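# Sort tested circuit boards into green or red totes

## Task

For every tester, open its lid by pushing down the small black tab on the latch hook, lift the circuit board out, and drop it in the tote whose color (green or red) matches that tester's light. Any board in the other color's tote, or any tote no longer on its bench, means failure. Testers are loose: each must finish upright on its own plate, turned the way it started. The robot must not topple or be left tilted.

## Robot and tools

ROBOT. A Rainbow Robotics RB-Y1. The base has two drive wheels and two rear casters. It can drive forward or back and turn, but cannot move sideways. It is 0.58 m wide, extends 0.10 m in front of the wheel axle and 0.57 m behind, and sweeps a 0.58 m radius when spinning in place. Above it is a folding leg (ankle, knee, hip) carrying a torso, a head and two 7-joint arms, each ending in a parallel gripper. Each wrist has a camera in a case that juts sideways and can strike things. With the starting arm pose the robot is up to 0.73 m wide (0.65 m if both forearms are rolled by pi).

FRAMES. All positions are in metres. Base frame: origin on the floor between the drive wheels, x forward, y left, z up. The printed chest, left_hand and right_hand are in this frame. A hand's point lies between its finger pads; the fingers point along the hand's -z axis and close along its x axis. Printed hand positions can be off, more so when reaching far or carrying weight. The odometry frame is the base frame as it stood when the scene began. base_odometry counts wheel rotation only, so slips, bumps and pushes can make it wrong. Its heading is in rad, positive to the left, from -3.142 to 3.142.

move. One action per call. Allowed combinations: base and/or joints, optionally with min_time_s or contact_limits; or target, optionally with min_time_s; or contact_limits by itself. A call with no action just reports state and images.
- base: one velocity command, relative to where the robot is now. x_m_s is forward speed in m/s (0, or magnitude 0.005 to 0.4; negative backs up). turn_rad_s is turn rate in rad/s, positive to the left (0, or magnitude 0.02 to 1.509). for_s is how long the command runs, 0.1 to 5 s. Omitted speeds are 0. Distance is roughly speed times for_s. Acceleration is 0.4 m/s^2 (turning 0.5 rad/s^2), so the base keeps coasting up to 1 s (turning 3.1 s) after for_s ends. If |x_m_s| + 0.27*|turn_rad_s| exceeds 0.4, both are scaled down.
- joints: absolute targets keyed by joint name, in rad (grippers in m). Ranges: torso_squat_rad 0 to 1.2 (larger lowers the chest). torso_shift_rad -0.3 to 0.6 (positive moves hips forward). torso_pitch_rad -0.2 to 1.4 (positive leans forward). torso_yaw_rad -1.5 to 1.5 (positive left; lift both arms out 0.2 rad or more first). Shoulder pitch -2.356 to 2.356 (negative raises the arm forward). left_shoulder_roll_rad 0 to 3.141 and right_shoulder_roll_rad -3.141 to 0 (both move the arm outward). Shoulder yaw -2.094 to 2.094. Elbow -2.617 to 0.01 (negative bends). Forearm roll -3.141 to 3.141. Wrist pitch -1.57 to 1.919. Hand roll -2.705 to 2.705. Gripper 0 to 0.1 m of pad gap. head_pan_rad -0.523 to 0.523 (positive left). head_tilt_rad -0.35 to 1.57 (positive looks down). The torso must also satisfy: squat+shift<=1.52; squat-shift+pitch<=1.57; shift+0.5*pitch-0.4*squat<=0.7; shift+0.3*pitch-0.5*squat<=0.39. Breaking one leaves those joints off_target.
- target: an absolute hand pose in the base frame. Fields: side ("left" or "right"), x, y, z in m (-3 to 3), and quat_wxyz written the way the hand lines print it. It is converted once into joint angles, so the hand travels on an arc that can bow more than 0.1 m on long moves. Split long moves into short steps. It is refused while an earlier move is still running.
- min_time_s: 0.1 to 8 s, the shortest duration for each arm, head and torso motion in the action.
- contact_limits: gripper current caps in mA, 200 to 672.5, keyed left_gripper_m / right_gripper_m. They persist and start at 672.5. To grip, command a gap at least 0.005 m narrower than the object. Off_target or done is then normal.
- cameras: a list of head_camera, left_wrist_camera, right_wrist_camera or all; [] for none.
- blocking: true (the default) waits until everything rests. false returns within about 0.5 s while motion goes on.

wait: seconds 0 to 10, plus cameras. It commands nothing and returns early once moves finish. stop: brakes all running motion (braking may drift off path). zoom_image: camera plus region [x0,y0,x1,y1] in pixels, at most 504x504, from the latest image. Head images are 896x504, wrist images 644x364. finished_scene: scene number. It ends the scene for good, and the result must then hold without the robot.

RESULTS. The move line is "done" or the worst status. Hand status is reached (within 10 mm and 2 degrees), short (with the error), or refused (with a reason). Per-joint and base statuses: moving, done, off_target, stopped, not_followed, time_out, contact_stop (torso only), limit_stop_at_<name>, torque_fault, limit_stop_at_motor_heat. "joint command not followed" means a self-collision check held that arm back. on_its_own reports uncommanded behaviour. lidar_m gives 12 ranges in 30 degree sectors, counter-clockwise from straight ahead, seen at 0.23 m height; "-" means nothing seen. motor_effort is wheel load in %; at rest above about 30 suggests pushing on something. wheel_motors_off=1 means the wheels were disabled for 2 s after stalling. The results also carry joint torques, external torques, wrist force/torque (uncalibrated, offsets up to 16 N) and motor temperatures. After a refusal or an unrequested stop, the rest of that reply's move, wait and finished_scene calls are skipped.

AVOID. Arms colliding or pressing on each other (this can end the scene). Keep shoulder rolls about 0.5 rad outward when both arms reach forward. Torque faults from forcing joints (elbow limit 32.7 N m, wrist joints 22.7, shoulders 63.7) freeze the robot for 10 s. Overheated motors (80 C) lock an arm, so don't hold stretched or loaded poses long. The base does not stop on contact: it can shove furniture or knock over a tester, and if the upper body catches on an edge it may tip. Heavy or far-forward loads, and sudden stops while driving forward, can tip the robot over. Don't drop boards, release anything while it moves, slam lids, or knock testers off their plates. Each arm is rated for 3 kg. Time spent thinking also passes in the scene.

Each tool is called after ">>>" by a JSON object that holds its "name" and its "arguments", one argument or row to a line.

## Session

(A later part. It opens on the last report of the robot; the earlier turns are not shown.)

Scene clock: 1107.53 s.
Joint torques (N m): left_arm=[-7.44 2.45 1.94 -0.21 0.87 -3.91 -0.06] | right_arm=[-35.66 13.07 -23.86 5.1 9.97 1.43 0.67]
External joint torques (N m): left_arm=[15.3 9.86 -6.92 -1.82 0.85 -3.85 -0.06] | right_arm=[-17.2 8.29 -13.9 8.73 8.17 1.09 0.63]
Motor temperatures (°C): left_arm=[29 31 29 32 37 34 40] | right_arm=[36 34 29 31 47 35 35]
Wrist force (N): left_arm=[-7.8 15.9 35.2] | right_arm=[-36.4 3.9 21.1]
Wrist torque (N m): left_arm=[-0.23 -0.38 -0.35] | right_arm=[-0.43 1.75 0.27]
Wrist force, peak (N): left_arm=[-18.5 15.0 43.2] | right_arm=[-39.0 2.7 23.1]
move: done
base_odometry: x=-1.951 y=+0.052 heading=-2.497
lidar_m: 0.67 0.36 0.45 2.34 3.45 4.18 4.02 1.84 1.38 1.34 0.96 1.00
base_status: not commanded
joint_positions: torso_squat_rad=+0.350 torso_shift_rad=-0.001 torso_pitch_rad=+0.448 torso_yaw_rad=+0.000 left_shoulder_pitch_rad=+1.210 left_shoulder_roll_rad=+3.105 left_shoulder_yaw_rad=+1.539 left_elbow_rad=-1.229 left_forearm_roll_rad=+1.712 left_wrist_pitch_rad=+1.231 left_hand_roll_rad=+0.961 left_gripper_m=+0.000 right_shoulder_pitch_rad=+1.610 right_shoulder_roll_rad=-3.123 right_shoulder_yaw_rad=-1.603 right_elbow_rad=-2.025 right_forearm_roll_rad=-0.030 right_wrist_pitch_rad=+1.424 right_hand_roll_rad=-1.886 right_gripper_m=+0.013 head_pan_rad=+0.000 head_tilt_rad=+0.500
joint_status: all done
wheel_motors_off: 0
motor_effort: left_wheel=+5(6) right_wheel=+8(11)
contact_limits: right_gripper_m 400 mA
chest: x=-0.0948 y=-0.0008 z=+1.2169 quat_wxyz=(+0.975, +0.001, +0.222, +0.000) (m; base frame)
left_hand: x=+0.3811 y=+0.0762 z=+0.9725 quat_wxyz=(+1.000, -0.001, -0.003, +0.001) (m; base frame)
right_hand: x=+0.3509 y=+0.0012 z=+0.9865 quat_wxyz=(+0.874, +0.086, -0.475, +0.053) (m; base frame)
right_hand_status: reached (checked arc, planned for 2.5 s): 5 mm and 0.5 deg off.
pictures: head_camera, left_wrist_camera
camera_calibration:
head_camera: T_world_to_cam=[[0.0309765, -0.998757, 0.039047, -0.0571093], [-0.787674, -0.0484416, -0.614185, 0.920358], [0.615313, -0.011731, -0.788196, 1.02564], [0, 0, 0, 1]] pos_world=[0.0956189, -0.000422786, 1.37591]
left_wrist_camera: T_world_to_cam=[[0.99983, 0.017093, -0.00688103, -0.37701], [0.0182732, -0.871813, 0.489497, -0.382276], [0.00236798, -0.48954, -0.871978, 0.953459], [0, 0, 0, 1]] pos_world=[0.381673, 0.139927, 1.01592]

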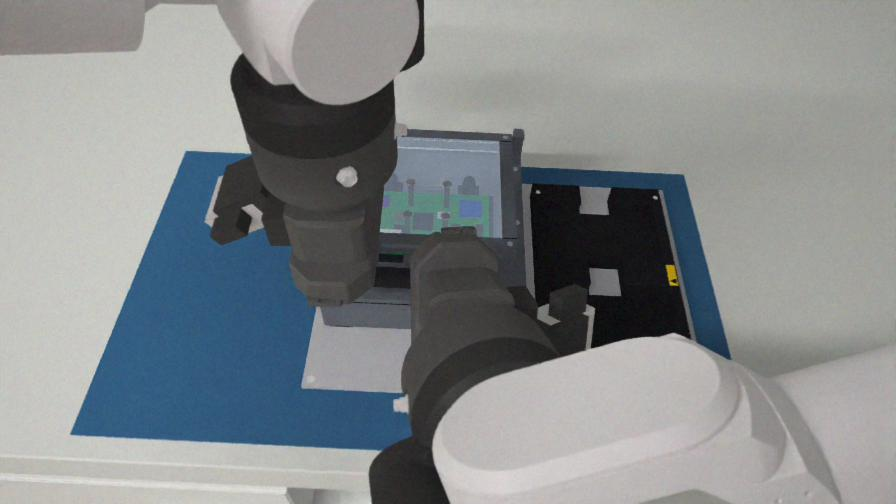

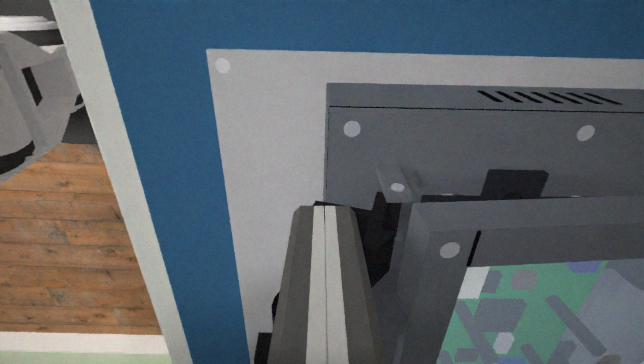

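>>> {"name": "move", "arguments": {
  "target": {"side":"right","x":0.357,"y":0.001,"z":0.998,"quat_wxyz":[0.872,0.086,-0.479,0.052]},
  "min_time_s": 2.5,
  "cameras": ["head_camera"]
}}

Scene clock: 1139.80 s.
Joint torques (N m): left_arm=[-8.92 2.83 4.04 -1.04 1.58 -3.5 -0.11] | right_arm=[-35.88 12.34 -24.18 5.16 10.1 0.76 0.62]
External joint torques (N m): left_arm=[13.82 10.23 -4.82 -2.64 1.56 -3.43 -0.11] | right_arm=[-17.28 7.42 -14.11 8.65 8.29 0.43 0.57]
Motor temperatures (°C): left_arm=[29 31 29 32 37 34 40] | right_arm=[38 34 30 31 51 35 35]
Wrist force (N): left_arm=[-5.8 18.6 27.6] | right_arm=[-36.6 1.7 24.0]
Wrist torque (N m): left_arm=[-0.42 -0.39 -0.32] | right_arm=[-0.48 1.78 0.32]
Wrist force, peak (N): left_arm=[-8.0 15.8 37.6] | right_arm=[-39.1 4.0 24.6]
move: done
base_odometry: x=-1.951 y=+0.052 heading=-2.497
lidar_m: 0.66 0.36 0.45 2.34 3.46 4.18 4.02 1.84 1.37 1.34 0.96 1.00
base_status: not commanded
joint_positions: torso_squat_rad=+0.350 torso_shift_rad=-0.001 torso_pitch_rad=+0.448 torso_yaw_rad=+0.000 left_shoulder_pitch_rad=+1.210 left_shoulder_roll_rad=+3.105 left_shoulder_yaw_rad=+1.538 left_elbow_rad=-1.229 left_forearm_roll_rad=+1.712 left_wrist_pitch_rad=+1.231 left_hand_roll_rad=+0.961 left_gripper_m=+0.000 right_shoulder_pitch_rad=+1.595 right_shoulder_roll_rad=-3.113 right_shoulder_yaw_rad=-1.617 right_elbow_rad=-2.035 right_forearm_roll_rad=-0.053 right_wrist_pitch_rad=+1.426 right_hand_roll_rad=-1.875 right_gripper_m=+0.013 head_pan_rad=+0.000 head_tilt_rad=+0.500
joint_status: all done
wheel_motors_off: 0
motor_effort: left_wheel=+5(7) right_wheel=+10(12)
contact_limits: right_gripper_m 400 mA
chest: x=-0.0947 y=-0.0008 z=+1.2169 quat_wxyz=(+0.975, +0.001, +0.222, +0.000) (m; base frame)
left_hand: x=+0.3812 y=+0.0765 z=+0.9722 quat_wxyz=(+1.000, +0.000, -0.003, +0.001) (m; base frame)
right_hand: x=+0.3541 y=+0.0010 z=+0.9944 quat_wxyz=(+0.874, +0.086, -0.475, +0.053) (m; base frame)
right_hand_status: reached (checked arc, planned for 2.5 s): 5 mm and 0.5 deg off.
pictures: head_camera
camera_calibration:
head_camera: T_world_to_cam=[[0.0309457, -0.998758, 0.0390589, -0.0571293], [-0.787798, -0.0484223, -0.614027, 0.920225], [0.615155, -0.0117691, -0.788318, 1.02569], [0, 0, 0, 1]] pos_world=[0.0957601, -0.00042744, 1.37585]

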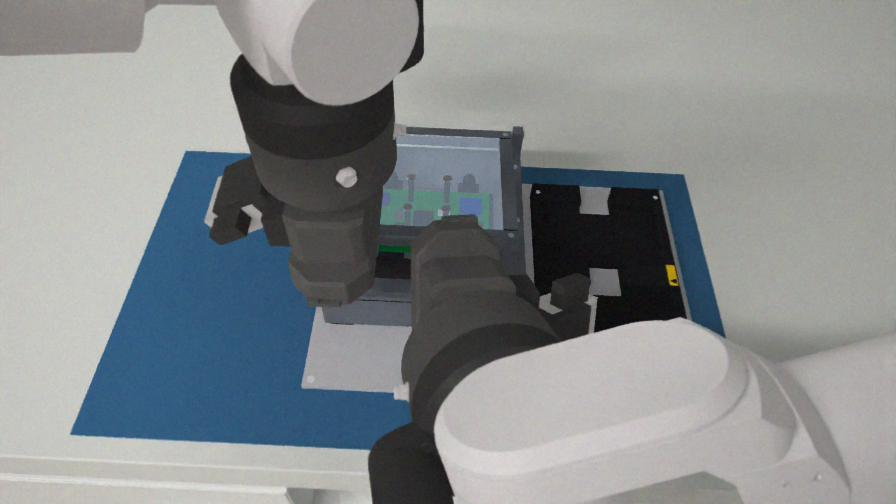

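>>> {"name": "move", "arguments": {
  "target": {"side":"left","x":0.36,"y":0.11,"z":1.05,"quat_wxyz":[1,0,0,0]},
  "min_time_s": 2,
  "cameras": []
}}

>>> {"name": "move", "arguments": {
  "target": {"side":"left","x":0.33,"y":0.2,"z":1.1,"quat_wxyz":[1,0,0,0]},
  "cameras": []
}}

>>> {"name": "move", "arguments": {
  "target": {"side":"left","x":0.25,"y":0.36,"z":1.1,"quat_wxyz":[1,0,0,0]},
  "cameras": []
}}

>>> {"name": "move", "arguments": {
  "target": {"side":"right","x":0.366,"y":0,"z":1.02,"quat_wxyz":[0.887,0,-0.462,0]},
  "min_time_s": 3,
  "cameras": ["head_camera"]
}}

Scene clock: 1154.63 s.
Joint torques (N m): left_arm=[-20.87 -7.47 10.96 1.24 0.41 0.3 0.39] | right_arm=[-25.49 9.5 -16.21 3.01 5.58 0.32 0.49]
External joint torques (N m): left_arm=[0.3 -0.6 1.2 -0.78 0.37 0.36 0.39] | right_arm=[-6.86 4.58 -6.12 6.48 3.76 0 0.44]
Motor temperatures (°C): left_arm=[29 31 29 32 37 34 40] | right_arm=[39 34 30 31 52 35 35]
Wrist force (N): left_arm=[-1.9 0.5 -9.0] | right_arm=[-15.9 6.6 11.7]
Wrist torque (N m): left_arm=[-0.10 -0.43 -0.18] | right_arm=[-0.24 1.15 0.40]
Wrist force, peak (N): left_arm=[-5.7 18.9 29.4] | right_arm=[-36.7 1.7 24.2]
move: done
base_odometry: x=-1.951 y=+0.052 heading=-2.497
lidar_m: 0.67 0.35 0.45 2.34 3.45 4.18 4.01 1.85 1.38 1.34 0.96 0.99
base_status: not commanded
joint_positions: torso_squat_rad=+0.350 torso_shift_rad=+0.000 torso_pitch_rad=+0.449 torso_yaw_rad=+0.000 left_shoulder_pitch_rad=+1.094 left_shoulder_roll_rad=+2.879 left_shoulder_yaw_rad=+1.581 left_elbow_rad=-1.485 left_forearm_roll_rad=+1.779 left_wrist_pitch_rad=+1.344 left_hand_roll_rad=+1.007 left_gripper_m=+0.000 right_shoulder_pitch_rad=+1.592 right_shoulder_roll_rad=-3.112 right_shoulder_yaw_rad=-1.619 right_elbow_rad=-2.035 right_forearm_roll_rad=-0.052 right_wrist_pitch_rad=+1.426 right_hand_roll_rad=-1.875 right_gripper_m=+0.013 head_pan_rad=+0.000 head_tilt_rad=+0.500
joint_status: all done
wheel_motors_off: 0
motor_effort: left_wheel=+5(7) right_wheel=+10(12)
contact_limits: right_gripper_m 400 mA
chest: x=-0.0939 y=-0.0008 z=+1.2168 quat_wxyz=(+0.975, +0.001, +0.223, +0.000) (m; base frame)
left_hand: x=+0.3606 y=+0.1099 z=+1.0491 quat_wxyz=(+1.000, +0.000, +0.001, +0.000) (m; base frame)
left_hand_status: reached (checked arc, planned for 2.0 s): 1 mm and 0.1 deg off.
right_hand: x=+0.3560 y=+0.0012 z=+0.9956 quat_wxyz=(+0.873, +0.086, -0.477, +0.053) (m; base frame)
pictures: none
No camera images: "cameras" was empty.

Scene clock: 1155.67 s.
Joint torques (N m): left_arm=[-17.3 -4.54 10.36 1.77 0.31 0.04 0.05] | right_arm=[-24.77 9.08 -15.28 2.4 5.14 0.97 0.55]
External joint torques (N m): left_arm=[0.5 0.87 0.4 -0.66 0.28 0.1 0.05] | right_arm=[-6.14 4.15 -5.19 5.87 3.32 0.65 0.5]
Motor temperatures (°C): left_arm=[29 31 29 32 37 34 40] | right_arm=[39 34 30 31 52 35 35]
Wrist force (N): left_arm=[-1.6 0.4 -9.2] | right_arm=[-16.5 10.2 7.0]
Wrist torque (N m): left_arm=[-0.09 -0.40 -0.20] | right_arm=[-0.13 1.13 0.40]
Wrist force, peak (N): left_arm=[-1.4 0.4 -9.8] | right_arm=[-17.1 8.1 13.1]
move: done
base_odometry: x=-1.951 y=+0.052 heading=-2.497
lidar_m: 0.66 0.35 0.44 2.34 3.45 4.19 4.02 1.84 1.38 1.33 0.96 1.00
base_status: not commanded
joint_positions: torso_squat_rad=+0.350 torso_shift_rad=+0.000 torso_pitch_rad=+0.449 torso_yaw_rad=+0.000 left_shoulder_pitch_rad=+1.050 left_shoulder_roll_rad=+2.528 left_shoulder_yaw_rad=+1.599 left_elbow_rad=-1.734 left_forearm_roll_rad=+1.834 left_wrist_pitch_rad=+1.414 left_hand_roll_rad=+0.919 left_gripper_m=+0.000 right_shoulder_pitch_rad=+1.592 right_shoulder_roll_rad=-3.112 right_shoulder_yaw_rad=-1.619 right_elbow_rad=-2.034 right_forearm_roll_rad=-0.052 right_wrist_pitch_rad=+1.426 right_hand_roll_rad=-1.875 right_gripper_m=+0.013 head_pan_rad=+0.000 head_tilt_rad=+0.500
joint_status: all done
wheel_motors_off: 0
motor_effort: left_wheel=+3(5) right_wheel=+9(12)
contact_limits: right_gripper_m 400 mA
chest: x=-0.0938 y=-0.0008 z=+1.2167 quat_wxyz=(+0.975, +0.000, +0.223, +0.000) (m; base frame)
left_hand: x=+0.3301 y=+0.2001 z=+1.0998 quat_wxyz=(+1.000, +0.000, +0.000, +0.000) (m; base frame)
left_hand_status: reached (checked arc, planned for 0.7 s): 0 mm and 0.0 deg off.
right_hand: x=+0.3562 y=+0.0012 z=+0.9957 quat_wxyz=(+0.873, +0.086, -0.477, +0.053) (m; base frame)
pictures: none
No camera images: "cameras" was empty.

Scene clock: 1156.93 s.
Joint torques (N m): left_arm=[-8.8 -3.25 8.77 1.68 0.39 -0.41 0.43] | right_arm=[-24.35 8.77 -15.07 1.85 5.04 0.7 0.48]
External joint torques (N m): left_arm=[1.28 0.57 -0.84 -0.76 0.37 -0.33 0.43] | right_arm=[-5.72 3.85 -4.98 5.32 3.22 0.37 0.43]
Motor temperatures (°C): left_arm=[29 31 29 32 37 34 40] | right_arm=[38 34 30 31 52 35 35]
Wrist force (N): left_arm=[-1.8 0.4 -9.4] | right_arm=[-17.0 9.3 7.4]
Wrist torque (N m): left_arm=[-0.09 -0.41 -0.23] | right_arm=[-0.17 1.10 0.41]
Wrist force, peak (N): left_arm=[-2.6 0.7 -10.0] | right_arm=[-16.6 11.3 11.1]
move: done
base_odometry: x=-1.951 y=+0.052 heading=-2.497
lidar_m: 0.67 0.36 0.45 2.34 3.45 4.18 4.01 1.83 1.38 1.34 0.97 1.00
base_status: not commanded
joint_positions: torso_squat_rad=+0.350 torso_shift_rad=+0.000 torso_pitch_rad=+0.449 torso_yaw_rad=+0.000 left_shoulder_pitch_rad=+1.133 left_shoulder_roll_rad=+1.952 left_shoulder_yaw_rad=+1.543 left_elbow_rad=-1.991 left_forearm_roll_rad=+1.829 left_wrist_pitch_rad=+1.378 left_hand_roll_rad=+0.574 left_gripper_m=+0.000 right_shoulder_pitch_rad=+1.592 right_shoulder_roll_rad=-3.112 right_shoulder_yaw_rad=-1.619 right_elbow_rad=-2.034 right_forearm_roll_rad=-0.052 right_wrist_pitch_rad=+1.426 right_hand_roll_rad=-1.875 right_gripper_m=+0.013 head_pan_rad=+0.000 head_tilt_rad=+0.500
joint_status: all done
wheel_motors_off: 0
motor_effort: left_wheel=+2(3) right_wheel=+8(10)
contact_limits: right_gripper_m 400 mA
chest: x=-0.0938 y=-0.0008 z=+1.2167 quat_wxyz=(+0.975, +0.000, +0.223, +0.000) (m; base frame)
left_hand: x=+0.2501 y=+0.3600 z=+1.1001 quat_wxyz=(+1.000, +0.000, +0.000, +0.000) (m; base frame)
left_hand_status: reached (checked arc, planned for 0.9 s): 0 mm and 0.1 deg off.
right_hand: x=+0.3563 y=+0.0012 z=+0.9957 quat_wxyz=(+0.873, +0.086, -0.477, +0.053) (m; base frame)
pictures: none
No camera images: "cameras" was empty.

Scene clock: 1160.27 s.
Joint torques (N m): left_arm=[-8.79 -3.2 8.7 1.79 0.23 -0.31 0.41] | right_arm=[-22.43 13.57 -9.17 7.05 3.15 4.08 -0.28]
External joint torques (N m): left_arm=[1.3 0.62 -0.9 -0.65 0.21 -0.24 0.41] | right_arm=[-2.48 7.97 1.22 8.69 1.45 3.57 -0.32]
Motor temperatures (°C): left_arm=[29 31 29 32 37 34 40] | right_arm=[38 34 30 31 51 35 35]
Wrist force (N): left_arm=[-1.6 0.7 -9.4] | right_arm=[-15.1 18.9 4.4]
Wrist torque (N m): left_arm=[-0.12 -0.38 -0.19] | right_arm=[0.27 0.97 0.43]
Wrist force, peak (N): left_arm=[-1.5 0.5 -9.7] | right_arm=[-15.3 20.8 3.8]
move: short
base_odometry: x=-1.951 y=+0.052 heading=-2.497
lidar_m: 0.66 0.36 0.44 2.34 3.45 4.17 4.02 1.86 1.38 1.34 0.96 0.99
base_status: not commanded
joint_positions: torso_squat_rad=+0.350 torso_shift_rad=+0.000 torso_pitch_rad=+0.449 torso_yaw_rad=+0.000 left_shoulder_pitch_rad=+1.133 left_shoulder_roll_rad=+1.952 left_shoulder_yaw_rad=+1.543 left_elbow_rad=-1.991 left_forearm_roll_rad=+1.829 left_wrist_pitch_rad=+1.378 left_hand_roll_rad=+0.574 left_gripper_m=+0.000 right_shoulder_pitch_rad=+1.372 right_shoulder_roll_rad=-3.143 right_shoulder_yaw_rad=-1.571 right_elbow_rad=-2.005 right_forearm_roll_rad=-0.348 right_wrist_pitch_rad=+1.499 right_hand_roll_rad=-1.943 right_gripper_m=+0.013 head_pan_rad=+0.000 head_tilt_rad=+0.500
joint_status: all done
wheel_motors_off: 0
motor_effort: left_wheel=+2(4) right_wheel=+10(10)
contact_limits: right_gripper_m 400 mA
chest: x=-0.0938 y=-0.0007 z=+1.2167 quat_wxyz=(+0.975, +0.000, +0.223, +0.000) (m; base frame)
left_hand: x=+0.2501 y=+0.3601 z=+1.1001 quat_wxyz=(+1.000, +0.000, +0.000, +0.000) (m; base frame)
right_hand: x=+0.3647 y=+0.0008 z=+1.0197 quat_wxyz=(+0.894, +0.041, -0.447, +0.022) (m; base frame)
right_hand_status: short (checked arc, as near as the solve gets, planned for 3.0 s): 2 mm and 5.7 deg off. The place is met; only the turn is off.
pictures: head_camera
camera_calibration:
head_camera: T_world_to_cam=[[0.031016, -0.998753, 0.0391266, -0.057153], [-0.788808, -0.0485, -0.612724, 0.919189], [0.613857, -0.0118591, -0.789328, 1.02608], [0, 0, 0, 1]] pos_world=[0.0969699, -0.000332748, 1.37536]

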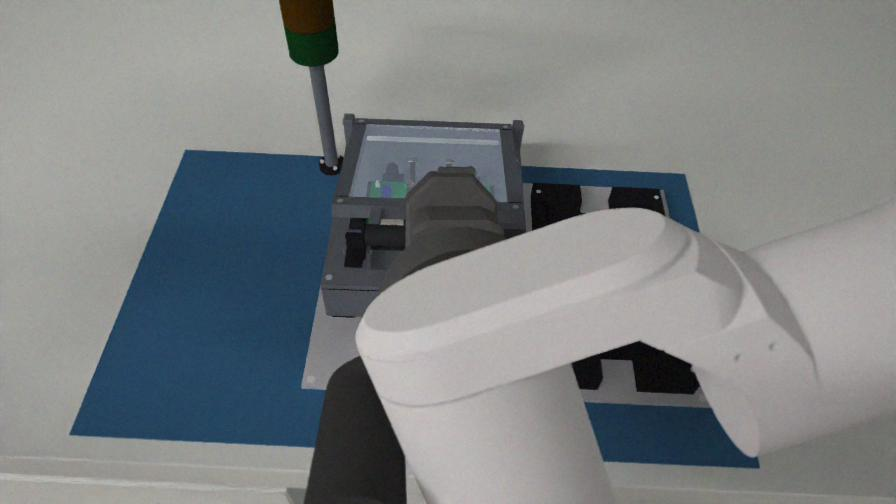

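Lid open and rising.

>>> {"name": "move", "arguments": {
  "target": {"side":"right","x":0.388,"y":0,"z":1.063,"quat_wxyz":[0.913,0,-0.407,0]},
  "min_time_s": 4,
  "cameras": []
}}

>>> {"name": "move", "arguments": {
  "target": {"side":"right","x":0.4216,"y":0,"z":1.104,"quat_wxyz":[0.94,0,-0.342,0]},
  "min_time_s": 4,
  "cameras": []
}}

>>> {"name": "move", "arguments": {
  "target": {"side":"right","x":0.46,"y":0,"z":1.134,"quat_wxyz":[0.954,0,-0.301,0]},
  "min_time_s": 4,
  "cameras": ["head_camera"]
}}

Scene clock: 1170.93 s.
Joint torques (N m): left_arm=[-8.73 -3.24 8.96 1.77 0.28 -0.41 0.33] | right_arm=[-21.4 15.32 -10.21 6.77 3.14 2.61 0.52]
External joint torques (N m): left_arm=[1.35 0.58 -0.64 -0.67 0.26 -0.33 0.33] | right_arm=[-0.12 9.01 0.69 7.16 1.5 2.26 0.47]
Motor temperatures (°C): left_arm=[29 31 29 32 37 34 40] | right_arm=[38 34 30 31 49 35 35]
Wrist force (N): left_arm=[-1.4 0.3 -9.6] | right_arm=[-12.7 16.4 4.7]
Wrist torque (N m): left_arm=[-0.07 -0.38 -0.19] | right_arm=[0.18 0.98 0.38]
Wrist force, peak (N): left_arm=[-1.5 0.4 -9.8] | right_arm=[-14.2 21.7 10.7]
move: done
base_odometry: x=-1.951 y=+0.052 heading=-2.497
lidar_m: 0.66 0.36 0.45 2.33 3.45 4.18 4.01 1.84 1.37 1.34 0.96 1.00
base_status: not commanded
joint_positions: torso_squat_rad=+0.350 torso_shift_rad=+0.000 torso_pitch_rad=+0.449 torso_yaw_rad=+0.000 left_shoulder_pitch_rad=+1.133 left_shoulder_roll_rad=+1.952 left_shoulder_yaw_rad=+1.543 left_elbow_rad=-1.991 left_forearm_roll_rad=+1.829 left_wrist_pitch_rad=+1.378 left_hand_roll_rad=+0.574 left_gripper_m=+0.000 right_shoulder_pitch_rad=+1.259 right_shoulder_roll_rad=-3.143 right_shoulder_yaw_rad=-1.696 right_elbow_rad=-1.907 right_forearm_roll_rad=-0.626 right_wrist_pitch_rad=+1.526 right_hand_roll_rad=-1.802 right_gripper_m=+0.012 head_pan_rad=+0.000 head_tilt_rad=+0.500
joint_status: all done
wheel_motors_off: 0
motor_effort: left_wheel=+2(4) right_wheel=+8(9)
contact_limits: right_gripper_m 400 mA
chest: x=-0.0938 y=-0.0006 z=+1.2167 quat_wxyz=(+0.975, +0.000, +0.223, +0.000) (m; base frame)
left_hand: x=+0.2500 y=+0.3602 z=+1.1001 quat_wxyz=(+1.000, +0.000, -0.001, +0.000) (m; base frame)
right_hand: x=+0.3863 y=+0.0015 z=+1.0629 quat_wxyz=(+0.913, +0.003, -0.407, +0.002) (m; base frame)
right_hand_status: reached (checked arc, planned for 4.0 s): 2 mm and 0.4 deg off.
pictures: none
No camera images: "cameras" was empty.

Scene clock: 1175.27 s.
Joint torques (N m): left_arm=[-8.64 -3.17 8.82 1.72 0.23 -0.42 0.42] | right_arm=[-21.1 9.93 -10.5 4.31 2.69 -1.65 0.36]
External joint torques (N m): left_arm=[1.44 0.64 -0.78 -0.73 0.22 -0.34 0.42] | right_arm=[1.9 2.71 0.65 3.75 1.2 -1.62 0.32]
Motor temperatures (°C): left_arm=[29 31 29 32 37 34 40] | right_arm=[38 34 30 31 49 35 35]
Wrist force (N): left_arm=[-1.7 0.7 -9.4] | right_arm=[-8.6 5.9 7.2]
Wrist torque (N m): left_arm=[-0.13 -0.41 -0.20] | right_arm=[-0.20 0.91 0.51]
Wrist force, peak (N): left_arm=[-1.5 0.6 -9.8] | right_arm=[-8.7 24.0 12.8]
move: done
base_odometry: x=-1.951 y=+0.052 heading=-2.497
lidar_m: 0.67 0.35 0.44 2.34 3.45 4.18 4.01 1.84 1.38 1.33 0.96 1.00
base_status: not commanded
joint_positions: torso_squat_rad=+0.350 torso_shift_rad=+0.000 torso_pitch_rad=+0.449 torso_yaw_rad=+0.000 left_shoulder_pitch_rad=+1.133 left_shoulder_roll_rad=+1.952 left_shoulder_yaw_rad=+1.543 left_elbow_rad=-1.991 left_forearm_roll_rad=+1.829 left_wrist_pitch_rad=+1.378 left_hand_roll_rad=+0.574 left_gripper_m=+0.000 right_shoulder_pitch_rad=+1.171 right_shoulder_roll_rad=-3.118 right_shoulder_yaw_rad=-1.817 right_elbow_rad=-1.695 right_forearm_roll_rad=-0.908 right_wrist_pitch_rad=+1.447 right_hand_roll_rad=-1.543 right_gripper_m=+0.010 head_pan_rad=+0.000 head_tilt_rad=+0.500
joint_status: all done
wheel_motors_off: 0
motor_effort: left_wheel=+3(5) right_wheel=+8(9)
contact_limits: right_gripper_m 400 mA
chest: x=-0.0940 y=-0.0007 z=+1.2168 quat_wxyz=(+0.975, +0.000, +0.223, +0.000) (m; base frame)
left_hand: x=+0.2500 y=+0.3601 z=+1.1003 quat_wxyz=(+1.000, +0.000, -0.001, +0.000) (m; base frame)
right_hand: x=+0.4211 y=+0.0002 z=+1.1043 quat_wxyz=(+0.940, +0.000, -0.342, +0.000) (m; base frame)
right_hand_status: reached (checked arc, planned for 4.0 s): 1 mm and 0.1 deg off.
pictures: none
No camera images: "cameras" was empty.

Scene clock: 1179.60 s.
Joint torques (N m): left_arm=[-8.87 -3.24 9.05 1.94 0.24 -0.25 0.44] | right_arm=[-18.65 3.32 -5.64 3.23 0.82 -2.69 0.41]
External joint torques (N m): left_arm=[1.22 0.57 -0.56 -0.5 0.23 -0.17 0.44] | right_arm=[6.01 -4.78 4.83 1.56 -0.5 -2.38 0.37]
Motor temperatures (°C): left_arm=[29 31 29 32 37 34 40] | right_arm=[38 34 30 31 49 35 35]
Wrist force (N): left_arm=[-1.6 0.3 -9.1] | right_arm=[-3.5 2.4 10.4]
Wrist torque (N m): left_arm=[-0.08 -0.40 -0.21] | right_arm=[-0.22 0.68 0.51]
Wrist force, peak (N): left_arm=[-1.5 0.7 -9.7] | right_arm=[-4.9 21.1 15.9]
move: done
base_odometry: x=-1.951 y=+0.052 heading=-2.497
lidar_m: 0.66 0.36 0.44 2.34 3.46 4.17 4.02 1.84 1.39 1.33 0.96 1.00
base_status: not commanded
joint_positions: torso_squat_rad=+0.350 torso_shift_rad=-0.001 torso_pitch_rad=+0.449 torso_yaw_rad=+0.000 left_shoulder_pitch_rad=+1.133 left_shoulder_roll_rad=+1.952 left_shoulder_yaw_rad=+1.543 left_elbow_rad=-1.991 left_forearm_roll_rad=+1.829 left_wrist_pitch_rad=+1.378 left_hand_roll_rad=+0.574 left_gripper_m=+0.000 right_shoulder_pitch_rad=+1.040 right_shoulder_roll_rad=-3.140 right_shoulder_yaw_rad=-1.778 right_elbow_rad=-1.413 right_forearm_roll_rad=-1.143 right_wrist_pitch_rad=+1.339 right_hand_roll_rad=-1.326 right_gripper_m=+0.000 head_pan_rad=+0.000 head_tilt_rad=+0.500
joint_status: all done
wheel_motors_off: 0
on_its_own: right_gripper_m moved -0.010 to your old target +0.000
motor_effort: left_wheel=+3(4) right_wheel=+6(9)
contact_limits: right_gripper_m 400 mA
chest: x=-0.0941 y=-0.0008 z=+1.2168 quat_wxyz=(+0.975, +0.001, +0.223, +0.000) (m; base frame)
left_hand: x=+0.2499 y=+0.3600 z=+1.1004 quat_wxyz=(+1.000, +0.000, -0.001, +0.000) (m; base frame)
right_hand: x=+0.4605 y=-0.0011 z=+1.1359 quat_wxyz=(+0.953, +0.004, -0.304, -0.001) (m; base frame)
right_hand_status: reached (checked arc, planned for 4.0 s): 2 mm and 0.6 deg off.
pictures: head_camera
camera_calibration:
head_camera: T_world_to_cam=[[0.0307914, -0.998763, 0.0390403, -0.057175], [-0.788398, -0.0482777, -0.613268, 0.919675], [0.614394, -0.0118959, -0.78891, 1.02588], [0, 0, 0, 1]] pos_world=[0.0965381, -0.000500685, 1.37556]

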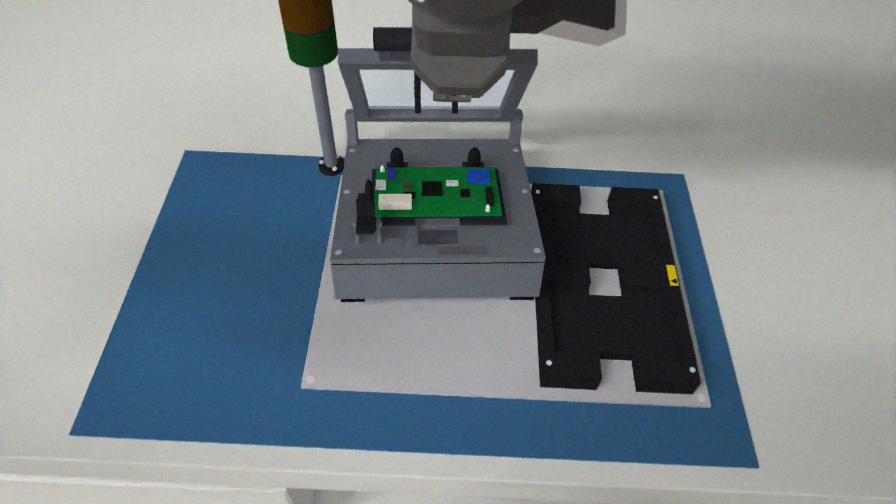

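>>> {"name": "zoom_image", "arguments": {
  "camera": "head_camera",
  "region": [300, 0, 640, 200]
}}

Scaled by 1.482 from the camera's 896x504 image, which has a finer 1280x720 frame.

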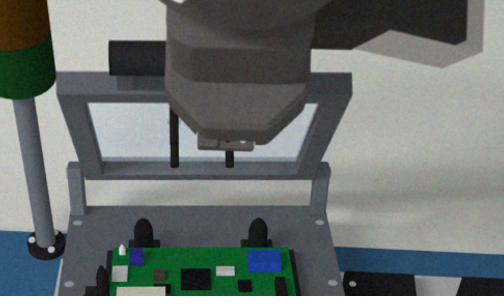

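>>> {"name": "move", "arguments": {
  "base": {"x_m_s":0.03,"for_s":1.0},
  "cameras": []
}}

>>> {"name": "move", "arguments": {
  "target": {"side":"right","x":0.46,"y":0,"z":1.15,"quat_wxyz":[0.954,0,-0.301,0]},
  "min_time_s": 2,
  "cameras": ["head_camera"]
}}

Scene clock: 1190.37 s.
Joint torques (N m): left_arm=[-8.93 -3.2 8.86 2 0.26 -0.25 0.34] | right_arm=[-9.62 4.41 -1.68 2.85 -0.28 -0.69 0.32]
External joint torques (N m): left_arm=[1.16 0.6 -0.74 -0.44 0.25 -0.17 0.34] | right_arm=[14.95 -3.65 8.79 1.16 -1.6 -0.38 0.28]
Motor temperatures (°C): left_arm=[29 31 29 32 37 34 40] | right_arm=[37 34 29 31 48 35 35]
Wrist force (N): left_arm=[-1.6 0.4 -9.4] | right_arm=[1.9 8.2 15.9]
Wrist torque (N m): left_arm=[-0.08 -0.39 -0.22] | right_arm=[-0.02 0.53 0.50]
Wrist force, peak (N): left_arm=[-1.8 0.2 -9.8] | right_arm=[7.0 1.7 36.1]
move: done
base_odometry: x=-1.975 y=+0.034 heading=-2.498
lidar_m: 0.67 0.33 0.40 2.34 3.45 4.21 4.04 1.84 1.38 0.95 0.97 0.97
base_status: done (sent for 1 of 1 s)
joint_positions: torso_squat_rad=+0.350 torso_shift_rad=-0.001 torso_pitch_rad=+0.448 torso_yaw_rad=+0.000 left_shoulder_pitch_rad=+1.133 left_shoulder_roll_rad=+1.952 left_shoulder_yaw_rad=+1.543 left_elbow_rad=-1.991 left_forearm_roll_rad=+1.829 left_wrist_pitch_rad=+1.378 left_hand_roll_rad=+0.574 left_gripper_m=+0.000 right_shoulder_pitch_rad=+1.038 right_shoulder_roll_rad=-3.140 right_shoulder_yaw_rad=-1.778 right_elbow_rad=-1.413 right_forearm_roll_rad=-1.142 right_wrist_pitch_rad=+1.338 right_hand_roll_rad=-1.326 right_gripper_m=+0.000 head_pan_rad=+0.000 head_tilt_rad=+0.500
joint_status: not commanded
wheel_motors_off: 0
motor_effort: left_wheel=-3(16) right_wheel=+3(23)
contact_limits: right_gripper_m 400 mA
chest: x=-0.0944 y=-0.0008 z=+1.2169 quat_wxyz=(+0.975, +0.001, +0.222, +0.000) (m; base frame)
left_hand: x=+0.2497 y=+0.3600 z=+1.1007 quat_wxyz=(+1.000, +0.000, -0.001, +0.000) (m; base frame)
right_hand: x=+0.4605 y=-0.0003 z=+1.1378 quat_wxyz=(+0.952, +0.005, -0.305, +0.000) (m; base frame)
pictures: none
No camera images: "cameras" was empty.

Scene clock: 1192.70 s.
Joint torques (N m): left_arm=[-8.74 -3.15 8.77 1.91 0.31 -0.26 0.42] | right_arm=[-14.63 6.34 -5.64 2.96 -0.28 -1.45 0.49]
External joint torques (N m): left_arm=[1.35 0.66 -0.84 -0.53 0.3 -0.19 0.42] | right_arm=[10.01 -1.84 4.7 1.07 -1.6 -1.12 0.45]
Motor temperatures (°C): left_arm=[29 31 29 32 37 34 40] | right_arm=[37 34 29 31 47 35 35]
Wrist force (N): left_arm=[-1.4 0.5 -9.1] | right_arm=[1.0 4.5 14.4]
Wrist torque (N m): left_arm=[-0.09 -0.36 -0.21] | right_arm=[-0.12 0.62 0.48]
Wrist force, peak (N): left_arm=[-1.5 0.4 -9.7] | right_arm=[4.4 8.3 19.9]
move: done
base_odometry: x=-1.975 y=+0.034 heading=-2.498
lidar_m: 0.66 0.33 0.40 2.34 3.46 4.20 4.05 1.84 1.38 0.95 0.97 0.96
base_status: not commanded
joint_positions: torso_squat_rad=+0.350 torso_shift_rad=-0.001 torso_pitch_rad=+0.449 torso_yaw_rad=+0.000 left_shoulder_pitch_rad=+1.133 left_shoulder_roll_rad=+1.952 left_shoulder_yaw_rad=+1.543 left_elbow_rad=-1.991 left_forearm_roll_rad=+1.829 left_wrist_pitch_rad=+1.378 left_hand_roll_rad=+0.574 left_gripper_m=+0.000 right_shoulder_pitch_rad=+1.004 right_shoulder_roll_rad=-3.140 right_shoulder_yaw_rad=-1.780 right_elbow_rad=-1.393 right_forearm_roll_rad=-1.178 right_wrist_pitch_rad=+1.355 right_hand_roll_rad=-1.303 right_gripper_m=+0.000 head_pan_rad=+0.000 head_tilt_rad=+0.500
joint_status: all done
wheel_motors_off: 0
motor_effort: left_wheel=-3(4) right_wheel=+3(5)
contact_limits: right_gripper_m 400 mA
chest: x=-0.0942 y=-0.0008 z=+1.2168 quat_wxyz=(+0.975, +0.001, +0.222, +0.000) (m; base frame)
left_hand: x=+0.2499 y=+0.3600 z=+1.1005 quat_wxyz=(+1.000, +0.000, -0.001, +0.000) (m; base frame)
right_hand: x=+0.4604 y=+0.0006 z=+1.1513 quat_wxyz=(+0.953, +0.002, -0.303, +0.000) (m; base frame)
right_hand_status: reached (checked arc, planned for 2.0 s): 1 mm and 0.4 deg off.
pictures: head_camera
camera_calibration:
head_camera: T_world_to_cam=[[0.0308199, -0.998763, 0.0390267, -0.0571636], [-0.788318, -0.0482934, -0.61337, 0.919778], [0.614496, -0.0118615, -0.788831, 1.02583], [0, 0, 0, 1]] pos_world=[0.0964687, -0.000505651, 1.37561]

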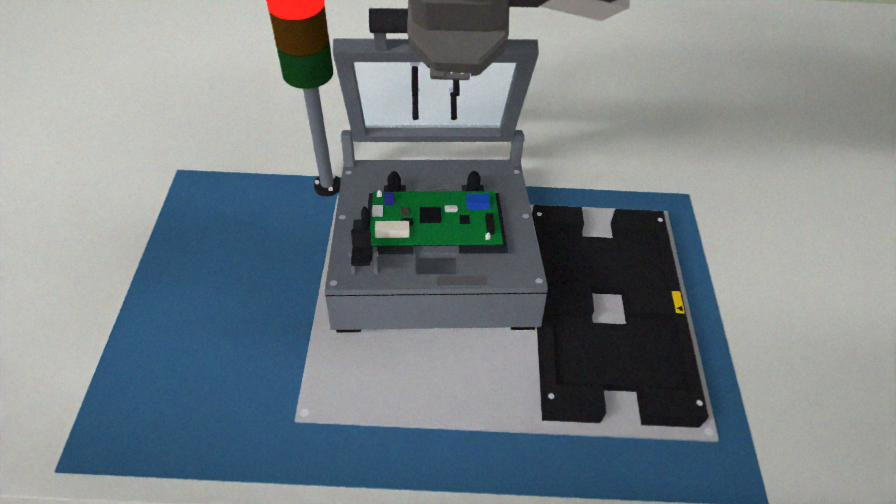

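>>> {"name": "move", "arguments": {
  "base": {"x_m_s":0.03,"for_s":1.8},
  "cameras": []
}}

>>> {"name": "move", "arguments": {
  "base": {"x_m_s":0.02,"for_s":0.6},
  "cameras": ["head_camera"]
}}

Scene clock: 1200.40 s.
Joint torques (N m): left_arm=[-8.86 -3.02 8.92 1.93 0.23 -0.25 0.34] | right_arm=[2.68 4.05 5.25 1.95 -3.94 2.57 0.4]
External joint torques (N m): left_arm=[1.23 0.78 -0.68 -0.52 0.22 -0.17 0.34] | right_arm=[27.3 -4.15 15.59 0.03 -5.26 2.91 0.36]
Motor temperatures (°C): left_arm=[29 31 29 32 37 34 40] | right_arm=[37 34 29 31 47 35 35]
Wrist force (N): left_arm=[-1.4 0.6 -9.1] | right_arm=[20.1 15.5 30.7]
Wrist torque (N m): left_arm=[-0.12 -0.39 -0.20] | right_arm=[0.22 0.00 0.47]
Wrist force, peak (N): left_arm=[-1.7 0.6 -9.7] | right_arm=[26.1 15.6 36.5]
move: done
base_odometry: x=-2.018 y=+0.001 heading=-2.498
lidar_m: 0.66 0.29 0.33 0.80 3.45 4.26 4.09 1.85 1.38 0.94 0.97 0.92
base_status: done (sent for 1.8 of 1.8 s)
joint_positions: torso_squat_rad=+0.350 torso_shift_rad=-0.001 torso_pitch_rad=+0.448 torso_yaw_rad=+0.000 left_shoulder_pitch_rad=+1.133 left_shoulder_roll_rad=+1.952 left_shoulder_yaw_rad=+1.543 left_elbow_rad=-1.991 left_forearm_roll_rad=+1.829 left_wrist_pitch_rad=+1.378 left_hand_roll_rad=+0.574 left_gripper_m=+0.000 right_shoulder_pitch_rad=+1.000 right_shoulder_roll_rad=-3.140 right_shoulder_yaw_rad=-1.782 right_elbow_rad=-1.393 right_forearm_roll_rad=-1.178 right_wrist_pitch_rad=+1.354 right_hand_roll_rad=-1.303 right_gripper_m=+0.000 head_pan_rad=+0.000 head_tilt_rad=+0.500
joint_status: not commanded
wheel_motors_off: 0
motor_effort: left_wheel=+0(18) right_wheel=+2(24)
contact_limits: right_gripper_m 400 mA
chest: x=-0.0947 y=-0.0007 z=+1.2169 quat_wxyz=(+0.975, +0.000, +0.222, +0.000) (m; base frame)
left_hand: x=+0.2494 y=+0.3601 z=+1.1009 quat_wxyz=(+1.000, +0.000, -0.001, +0.000) (m; base frame)
right_hand: x=+0.4605 y=+0.0020 z=+1.1553 quat_wxyz=(+0.952, +0.004, -0.306, +0.001) (m; base frame)
pictures: none
No camera images: "cameras" was empty.

Scene clock: 1201.63 s.
Joint torques (N m): left_arm=[-8.96 -3.25 8.8 2 0.23 -0.25 0.35] | right_arm=[2.12 4.29 5.25 2 -3.93 3.33 0.49]
External joint torques (N m): left_arm=[1.12 0.55 -0.8 -0.44 0.21 -0.17 0.35] | right_arm=[26.74 -3.91 15.59 0.08 -5.26 3.66 0.46]
Motor temperatures (°C): left_arm=[29 31 29 32 37 34 40] | right_arm=[37 34 29 31 47 35 35]
Wrist force (N): left_arm=[-1.6 0.3 -9.2] | right_arm=[21.4 18.4 28.1]
Wrist torque (N m): left_arm=[-0.07 -0.39 -0.21] | right_arm=[0.27 -0.01 0.43]
Wrist force, peak (N): left_arm=[-1.7 0.5 -9.6] | right_arm=[24.6 18.5 31.2]
move: done
base_odometry: x=-2.028 y=-0.006 heading=-2.498
lidar_m: 0.66 0.28 0.31 0.79 3.45 4.27 4.12 1.84 1.38 0.94 0.95 0.90
base_status: done (sent for 0.6 of 0.6 s)
joint_positions: torso_squat_rad=+0.350 torso_shift_rad=-0.001 torso_pitch_rad=+0.448 torso_yaw_rad=+0.000 left_shoulder_pitch_rad=+1.133 left_shoulder_roll_rad=+1.952 left_shoulder_yaw_rad=+1.543 left_elbow_rad=-1.991 left_forearm_roll_rad=+1.829 left_wrist_pitch_rad=+1.378 left_hand_roll_rad=+0.574 left_gripper_m=+0.000 right_shoulder_pitch_rad=+1.000 right_shoulder_roll_rad=-3.140 right_shoulder_yaw_rad=-1.782 right_elbow_rad=-1.393 right_forearm_roll_rad=-1.178 right_wrist_pitch_rad=+1.354 right_hand_roll_rad=-1.303 right_gripper_m=+0.000 head_pan_rad=+0.000 head_tilt_rad=+0.500
joint_status: not commanded
wheel_motors_off: 0
motor_effort: left_wheel=-1(12) right_wheel=+1(14)
contact_limits: right_gripper_m 400 mA
chest: x=-0.0946 y=-0.0007 z=+1.2169 quat_wxyz=(+0.975, +0.000, +0.222, +0.000) (m; base frame)
left_hand: x=+0.2494 y=+0.3602 z=+1.1009 quat_wxyz=(+1.000, +0.000, -0.001, +0.000) (m; base frame)
right_hand: x=+0.4606 y=+0.0021 z=+1.1552 quat_wxyz=(+0.952, +0.004, -0.306, +0.001) (m; base frame)
pictures: head_camera
camera_calibration:
head_camera: T_world_to_cam=[[0.0309847, -0.99875, 0.0392255, -0.0572308], [-0.787715, -0.0485571, -0.614123, 0.920464], [0.61526, -0.0118701, -0.788235, 1.02555], [0, 0, 0, 1]] pos_world=[0.0958572, -0.000290882, 1.3759]

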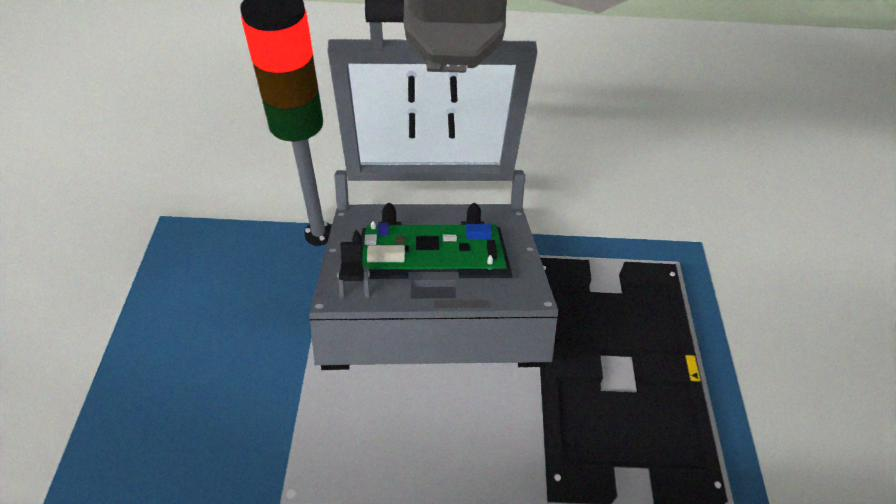

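>>> {"name": "move", "arguments": {
  "joints": {"right_gripper_m":0.03},
  "contact_limits": {"right_gripper_m":672.5},
  "cameras": []
}}

>>> {"name": "move", "arguments": {
  "target": {"side":"right","x":0.42,"y":0,"z":1.19,"quat_wxyz":[0.954,0,-0.301,0]},
  "min_time_s": 2.5,
  "cameras": ["head_camera"]
}}

>>> {"name": "move", "arguments": {
  "target": {"side":"right","x":0.33,"y":-0.15,"z":1.16,"quat_wxyz":[1,0,0,0]},
  "cameras": []
}}

>>> {"name": "move", "arguments": {
  "joints": {"right_gripper_m":0.097,"torso_yaw_rad":0.25},
  "min_time_s": 2,
  "cameras": []
}}

>>> {"name": "move", "arguments": {
  "target": {"side":"right","x":0.385,"y":0.0,"z":1.06,"quat_wxyz":[0.9998,0,0,0.02]},
  "min_time_s": 2,
  "cameras": ["head_camera","right_wrist_camera"]
}}

Scene clock: 1211.63 s.
Joint torques (N m): left_arm=[-8.94 -3 9.01 1.96 0.17 -0.28 0.38] | right_arm=[-5.11 8.46 0.71 2.23 -3.04 3.65 0.34]
External joint torques (N m): left_arm=[1.14 0.8 -0.6 -0.48 0.15 -0.21 0.38] | right_arm=[19.52 0.26 11.05 0.33 -4.36 3.98 0.31]
Motor temperatures (°C): left_arm=[29 31 29 32 37 34 40] | right_arm=[36 34 29 31 47 35 35]
Wrist force (N): left_arm=[-1.3 0.3 -9.4] | right_arm=[17.3 20.4 10.0]
Wrist torque (N m): left_arm=[-0.08 -0.37 -0.21] | right_arm=[0.30 -0.34 0.64]
Wrist force, peak (N): left_arm=[-1.7 0.4 -9.7] | right_arm=[22.0 18.1 28.8]
move: done
base_odometry: x=-2.028 y=-0.006 heading=-2.498
lidar_m: 0.67 0.28 0.31 0.80 3.44 4.27 4.11 1.85 1.39 0.94 0.95 0.90
base_status: not commanded
joint_positions: torso_squat_rad=+0.350 torso_shift_rad=+0.000 torso_pitch_rad=+0.449 torso_yaw_rad=+0.000 left_shoulder_pitch_rad=+1.133 left_shoulder_roll_rad=+1.952 left_shoulder_yaw_rad=+1.543 left_elbow_rad=-1.991 left_forearm_roll_rad=+1.829 left_wrist_pitch_rad=+1.378 left_hand_roll_rad=+0.574 left_gripper_m=+0.000 right_shoulder_pitch_rad=+1.002 right_shoulder_roll_rad=-3.141 right_shoulder_yaw_rad=-1.781 right_elbow_rad=-1.393 right_forearm_roll_rad=-1.178 right_wrist_pitch_rad=+1.354 right_hand_roll_rad=-1.303 right_gripper_m=+0.030 head_pan_rad=+0.000 head_tilt_rad=+0.500
joint_status: all done
wheel_motors_off: 0
motor_effort: left_wheel=-1(2) right_wheel=-1(2)
contact_limits: right_gripper_m 672.5 mA
chest: x=-0.0941 y=-0.0006 z=+1.2168 quat_wxyz=(+0.975, +0.000, +0.222, +0.000) (m; base frame)
left_hand: x=+0.2498 y=+0.3603 z=+1.1004 quat_wxyz=(+1.000, +0.000, -0.001, +0.000) (m; base frame)
right_hand: x=+0.4606 y=+0.0021 z=+1.1531 quat_wxyz=(+0.953, +0.004, -0.304, +0.001) (m; base frame)
pictures: none
No camera images: "cameras" was empty.

Scene clock: 1214.47 s.
Joint torques (N m): left_arm=[-9.17 -3.3 8.98 2.05 0.31 -0.22 0.34] | right_arm=[-22.46 9.93 -11.22 1.62 0.7 -0.11 -0.31]
External joint torques (N m): left_arm=[0.91 0.52 -0.63 -0.39 0.3 -0.15 0.34] | right_arm=[0.56 2.16 -0.65 -0.79 -0.65 0.11 -0.34]
Motor temperatures (°C): left_arm=[29 31 29 32 37 33 40] | right_arm=[36 34 29 31 47 35 35]
Wrist force (N): left_arm=[-1.3 0.2 -9.2] | right_arm=[-1.6 11.0 -12.3]
Wrist torque (N m): left_arm=[-0.07 -0.37 -0.19] | right_arm=[-0.11 0.60 0.49]
Wrist force, peak (N): left_arm=[-1.6 0.2 -9.8] | right_arm=[18.6 23.0 5.7]
move: done
base_odometry: x=-2.028 y=-0.006 heading=-2.498
lidar_m: 0.66 0.28 0.31 0.79 3.45 4.27 4.11 1.85 1.39 0.94 0.95 0.90
base_status: not commanded
joint_positions: torso_squat_rad=+0.350 torso_shift_rad=+0.000 torso_pitch_rad=+0.450 torso_yaw_rad=+0.000 left_shoulder_pitch_rad=+1.133 left_shoulder_roll_rad=+1.952 left_shoulder_yaw_rad=+1.543 left_elbow_rad=-1.991 left_forearm_roll_rad=+1.829 left_wrist_pitch_rad=+1.378 left_hand_roll_rad=+0.574 left_gripper_m=+0.000 right_shoulder_pitch_rad=+0.930 right_shoulder_roll_rad=-3.072 right_shoulder_yaw_rad=-1.822 right_elbow_rad=-1.564 right_forearm_roll_rad=-1.244 right_wrist_pitch_rad=+1.475 right_hand_roll_rad=-1.388 right_gripper_m=+0.030 head_pan_rad=+0.000 head_tilt_rad=+0.500
joint_status: all done
wheel_motors_off: 0
motor_effort: left_wheel=+1(2) right_wheel=+0(2)
contact_limits: right_gripper_m 672.5 mA
chest: x=-0.0936 y=-0.0007 z=+1.2167 quat_wxyz=(+0.975, +0.000, +0.223, +0.000) (m; base frame)
left_hand: x=+0.2502 y=+0.3602 z=+1.1000 quat_wxyz=(+1.000, +0.000, +0.000, +0.000) (m; base frame)
right_hand: x=+0.4208 y=+0.0000 z=+1.1891 quat_wxyz=(+0.954, +0.000, -0.300, +0.000) (m; base frame)
right_hand_status: reached (checked arc, planned for 2.5 s): 1 mm and 0.1 deg off.
pictures: head_camera
camera_calibration:
head_camera: T_world_to_cam=[[0.0310196, -0.998751, 0.0391798, -0.0571896], [-0.788892, -0.0485338, -0.612612, 0.919166], [0.613748, -0.0119056, -0.789412, 1.02607], [0, 0, 0, 1]] pos_world=[0.0971502, -0.000291578, 1.37532]

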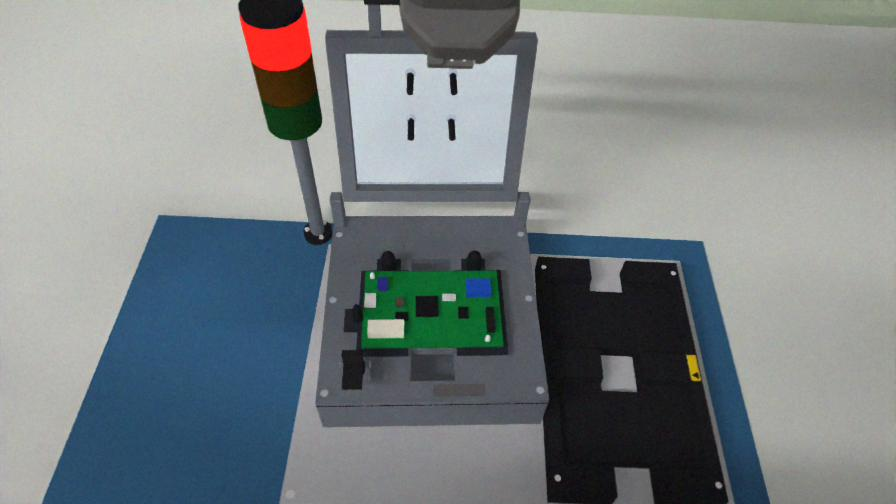

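Scene clock: 1215.97 s.
Joint torques (N m): left_arm=[-9.05 -3.36 9.05 2.16 0.31 -0.21 0.37] | right_arm=[-18.6 5.64 -10.93 1.36 0.28 -0.16 -0.34]
External joint torques (N m): left_arm=[1.03 0.47 -0.55 -0.28 0.29 -0.13 0.37] | right_arm=[2.03 -0.98 -0.47 -0.58 0.04 -0.15 -0.34]
Motor temperatures (°C): left_arm=[29 31 29 32 37 33 40] | right_arm=[36 34 29 31 47 35 35]
Wrist force (N): left_arm=[-1.5 0.5 -9.3] | right_arm=[1.8 10.9 -13.4]
Wrist torque (N m): left_arm=[-0.08 -0.38 -0.20] | right_arm=[-0.08 0.80 0.53]
Wrist force, peak (N): left_arm=[-1.6 0.6 -9.6] | right_arm=[-0.4 11.7 -13.5]
move: done
base_odometry: x=-2.028 y=-0.006 heading=-2.498
lidar_m: 0.67 0.28 0.31 0.79 3.45 4.28 4.11 1.85 1.39 0.94 0.95 0.89
base_status: not commanded
joint_positions: torso_squat_rad=+0.350 torso_shift_rad=+0.000 torso_pitch_rad=+0.450 torso_yaw_rad=+0.000 left_shoulder_pitch_rad=+1.133 left_shoulder_roll_rad=+1.952 left_shoulder_yaw_rad=+1.543 left_elbow_rad=-1.991 left_forearm_roll_rad=+1.829 left_wrist_pitch_rad=+1.378 left_hand_roll_rad=+0.574 left_gripper_m=+0.000 right_shoulder_pitch_rad=+1.090 right_shoulder_roll_rad=-2.679 right_shoulder_yaw_rad=-1.914 right_elbow_rad=-1.642 right_forearm_roll_rad=-1.810 right_wrist_pitch_rad=+1.681 right_hand_roll_rad=-1.041 right_gripper_m=+0.030 head_pan_rad=+0.000 head_tilt_rad=+0.500
joint_status: all done
wheel_motors_off: 0
motor_effort: left_wheel=-2(3) right_wheel=+0(3)
contact_limits: right_gripper_m 672.5 mA
chest: x=-0.0935 y=-0.0007 z=+1.2167 quat_wxyz=(+0.975, +0.000, +0.223, +0.000) (m; base frame)
left_hand: x=+0.2503 y=+0.3601 z=+1.0999 quat_wxyz=(+1.000, +0.000, +0.000, +0.000) (m; base frame)
right_hand: x=+0.3301 y=-0.1502 z=+1.1600 quat_wxyz=(+1.000, +0.000, +0.000, +0.000) (m; base frame)
right_hand_status: reached (checked arc, planned for 0.7 s): 0 mm and 0.0 deg off.
pictures: none
No camera images: "cameras" was empty.

Scene clock: 1218.27 s.
Joint torques (N m): left_arm=[-8.54 -4.28 8.5 2.87 0.02 -0.07 0.36] | right_arm=[-19.48 3.47 -11.36 0.99 0.27 -0.43 -0.46]
External joint torques (N m): left_arm=[1.12 0.68 -0.69 -0.43 0.19 -0.09 0.36] | right_arm=[1.67 -0.74 -0.78 -0.44 0.13 -0.22 -0.46]
Motor temperatures (°C): left_arm=[29 31 29 32 37 33 40] | right_arm=[36 34 29 31 47 35 35]
Wrist force (N): left_arm=[-1.9 -0.3 -9.3] | right_arm=[2.1 9.9 -13.0]
Wrist torque (N m): left_arm=[-0.05 -0.43 -0.19] | right_arm=[0.00 0.85 0.51]
Wrist force, peak (N): left_arm=[-1.3 0.1 -9.7] | right_arm=[2.1 10.7 -13.7]
move: done
base_odometry: x=-2.028 y=-0.006 heading=-2.498
lidar_m: 0.67 0.27 0.31 0.80 3.45 4.28 4.10 1.86 1.38 0.94 0.95 0.90
base_status: not commanded
joint_positions: torso_squat_rad=+0.350 torso_shift_rad=+0.000 torso_pitch_rad=+0.450 torso_yaw_rad=+0.250 left_shoulder_pitch_rad=+1.133 left_shoulder_roll_rad=+1.952 left_shoulder_yaw_rad=+1.543 left_elbow_rad=-1.991 left_forearm_roll_rad=+1.829 left_wrist_pitch_rad=+1.378 left_hand_roll_rad=+0.574 left_gripper_m=+0.000 right_shoulder_pitch_rad=+1.090 right_shoulder_roll_rad=-2.679 right_shoulder_yaw_rad=-1.914 right_elbow_rad=-1.642 right_forearm_roll_rad=-1.810 right_wrist_pitch_rad=+1.681 right_hand_roll_rad=-1.041 right_gripper_m=+0.097 head_pan_rad=+0.000 head_tilt_rad=+0.500
joint_status: all done
wheel_motors_off: 0
motor_effort: left_wheel=-3(4) right_wheel=+2(3)
contact_limits: right_gripper_m 672.5 mA
chest: x=-0.0935 y=-0.0007 z=+1.2167 quat_wxyz=(+0.967, +0.028, +0.221, +0.122) (m; base frame)
left_hand: x=+0.1599 y=+0.4380 z=+1.1437 quat_wxyz=(+0.992, +0.055, +0.000, +0.112) (m; base frame)
right_hand: x=+0.3521 y=-0.0450 z=+1.1495 quat_wxyz=(+0.992, +0.054, +0.000, +0.112) (m; base frame)
pictures: none
No camera images: "cameras" was empty.

Scene clock: 1220.60 s.
Joint torques (N m): left_arm=[-8.63 -4.16 8.7 2.88 0.11 -0.07 0.44] | right_arm=[-21.25 4.08 -8.79 1.27 0.33 -0.3 -0.27]
External joint torques (N m): left_arm=[1.03 0.79 -0.49 -0.42 0.28 -0.09 0.44] | right_arm=[3.25 -1.22 1.5 0.74 0.09 -0.3 -0.27]
Motor temperatures (°C): left_arm=[29 31 29 32 37 33 40] | right_arm=[36 34 29 31 47 35 35]
Wrist force (N): left_arm=[-1.5 -0.4 -9.3] | right_arm=[1.8 10.8 -13.2]
Wrist torque (N m): left_arm=[-0.04 -0.38 -0.20] | right_arm=[-0.09 0.81 0.52]
Wrist force, peak (N): left_arm=[-1.8 -0.3 -9.7] | right_arm=[2.3 10.9 -13.7]
move: done
base_odometry: x=-2.028 y=-0.006 heading=-2.498
lidar_m: 0.66 0.27 0.30 0.79 3.45 4.26 4.12 1.84 1.39 0.94 0.95 0.90
base_status: not commanded
joint_positions: torso_squat_rad=+0.350 torso_shift_rad=+0.000 torso_pitch_rad=+0.450 torso_yaw_rad=+0.250 left_shoulder_pitch_rad=+1.133 left_shoulder_roll_rad=+1.952 left_shoulder_yaw_rad=+1.543 left_elbow_rad=-1.991 left_forearm_roll_rad=+1.829 left_wrist_pitch_rad=+1.378 left_hand_roll_rad=+0.574 left_gripper_m=+0.000 right_shoulder_pitch_rad=+1.175 right_shoulder_roll_rad=-2.945 right_shoulder_yaw_rad=-1.783 right_elbow_rad=-1.387 right_forearm_roll_rad=-1.633 right_wrist_pitch_rad=+1.590 right_hand_roll_rad=-1.178 right_gripper_m=+0.097 head_pan_rad=+0.000 head_tilt_rad=+0.500
joint_status: all done
wheel_motors_off: 0
motor_effort: left_wheel=-2(4) right_wheel=+2(3)
contact_limits: right_gripper_m 672.5 mA
chest: x=-0.0935 y=-0.0007 z=+1.2167 quat_wxyz=(+0.967, +0.028, +0.221, +0.122) (m; base frame)
left_hand: x=+0.1599 y=+0.4380 z=+1.1437 quat_wxyz=(+0.992, +0.055, +0.000, +0.112) (m; base frame)
right_hand: x=+0.3849 y=-0.0002 z=+1.0605 quat_wxyz=(+1.000, +0.001, -0.001, +0.020) (m; base frame)
right_hand_status: reached (checked arc, planned for 2.0 s): 1 mm and 0.2 deg off.
pictures: head_camera, right_wrist_camera
camera_calibration:
head_camera: T_world_to_cam=[[0.253166, -0.965021, -0.0681292, 0.0941137], [-0.765628, -0.156812, -0.623878, 0.935025], [0.591372, 0.210106, -0.778546, 1.01085], [0, 0, 0, 1]] pos_world=[0.0942677, 0.0250591, 1.37675]
right_wrist_camera: T_world_to_cam=[[-0.999628, -0.0193463, -0.0192445, 0.407605], [-0.0258945, 0.894996, 0.445323, -0.428943], [0.00860844, 0.445655, -0.895163, 1.01776], [0, 0, 0, 1]] pos_world=[0.387585, -0.0617815, 1.10992]

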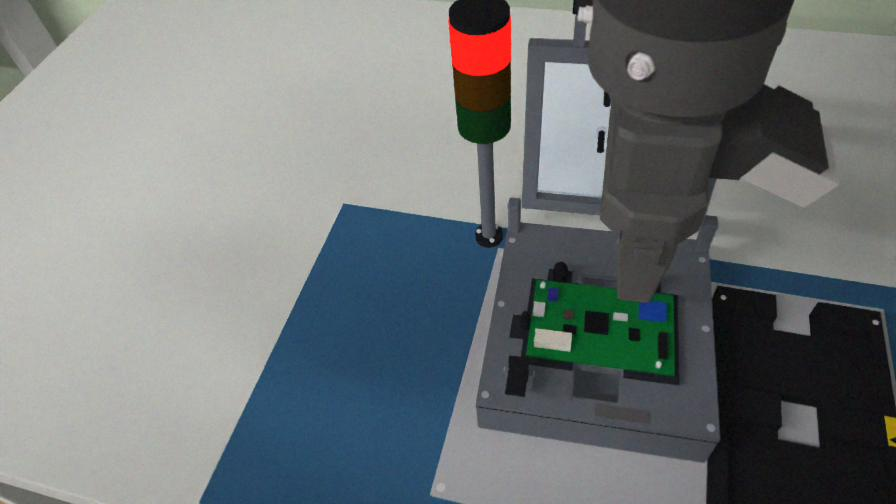

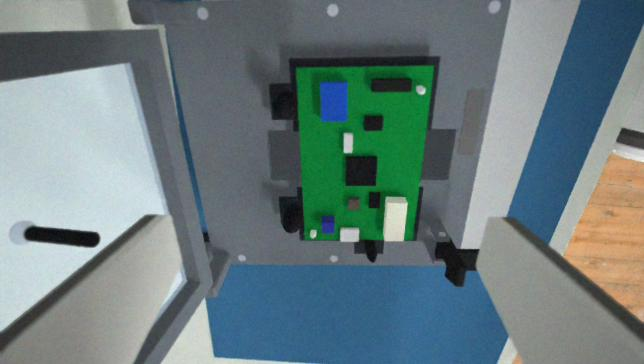

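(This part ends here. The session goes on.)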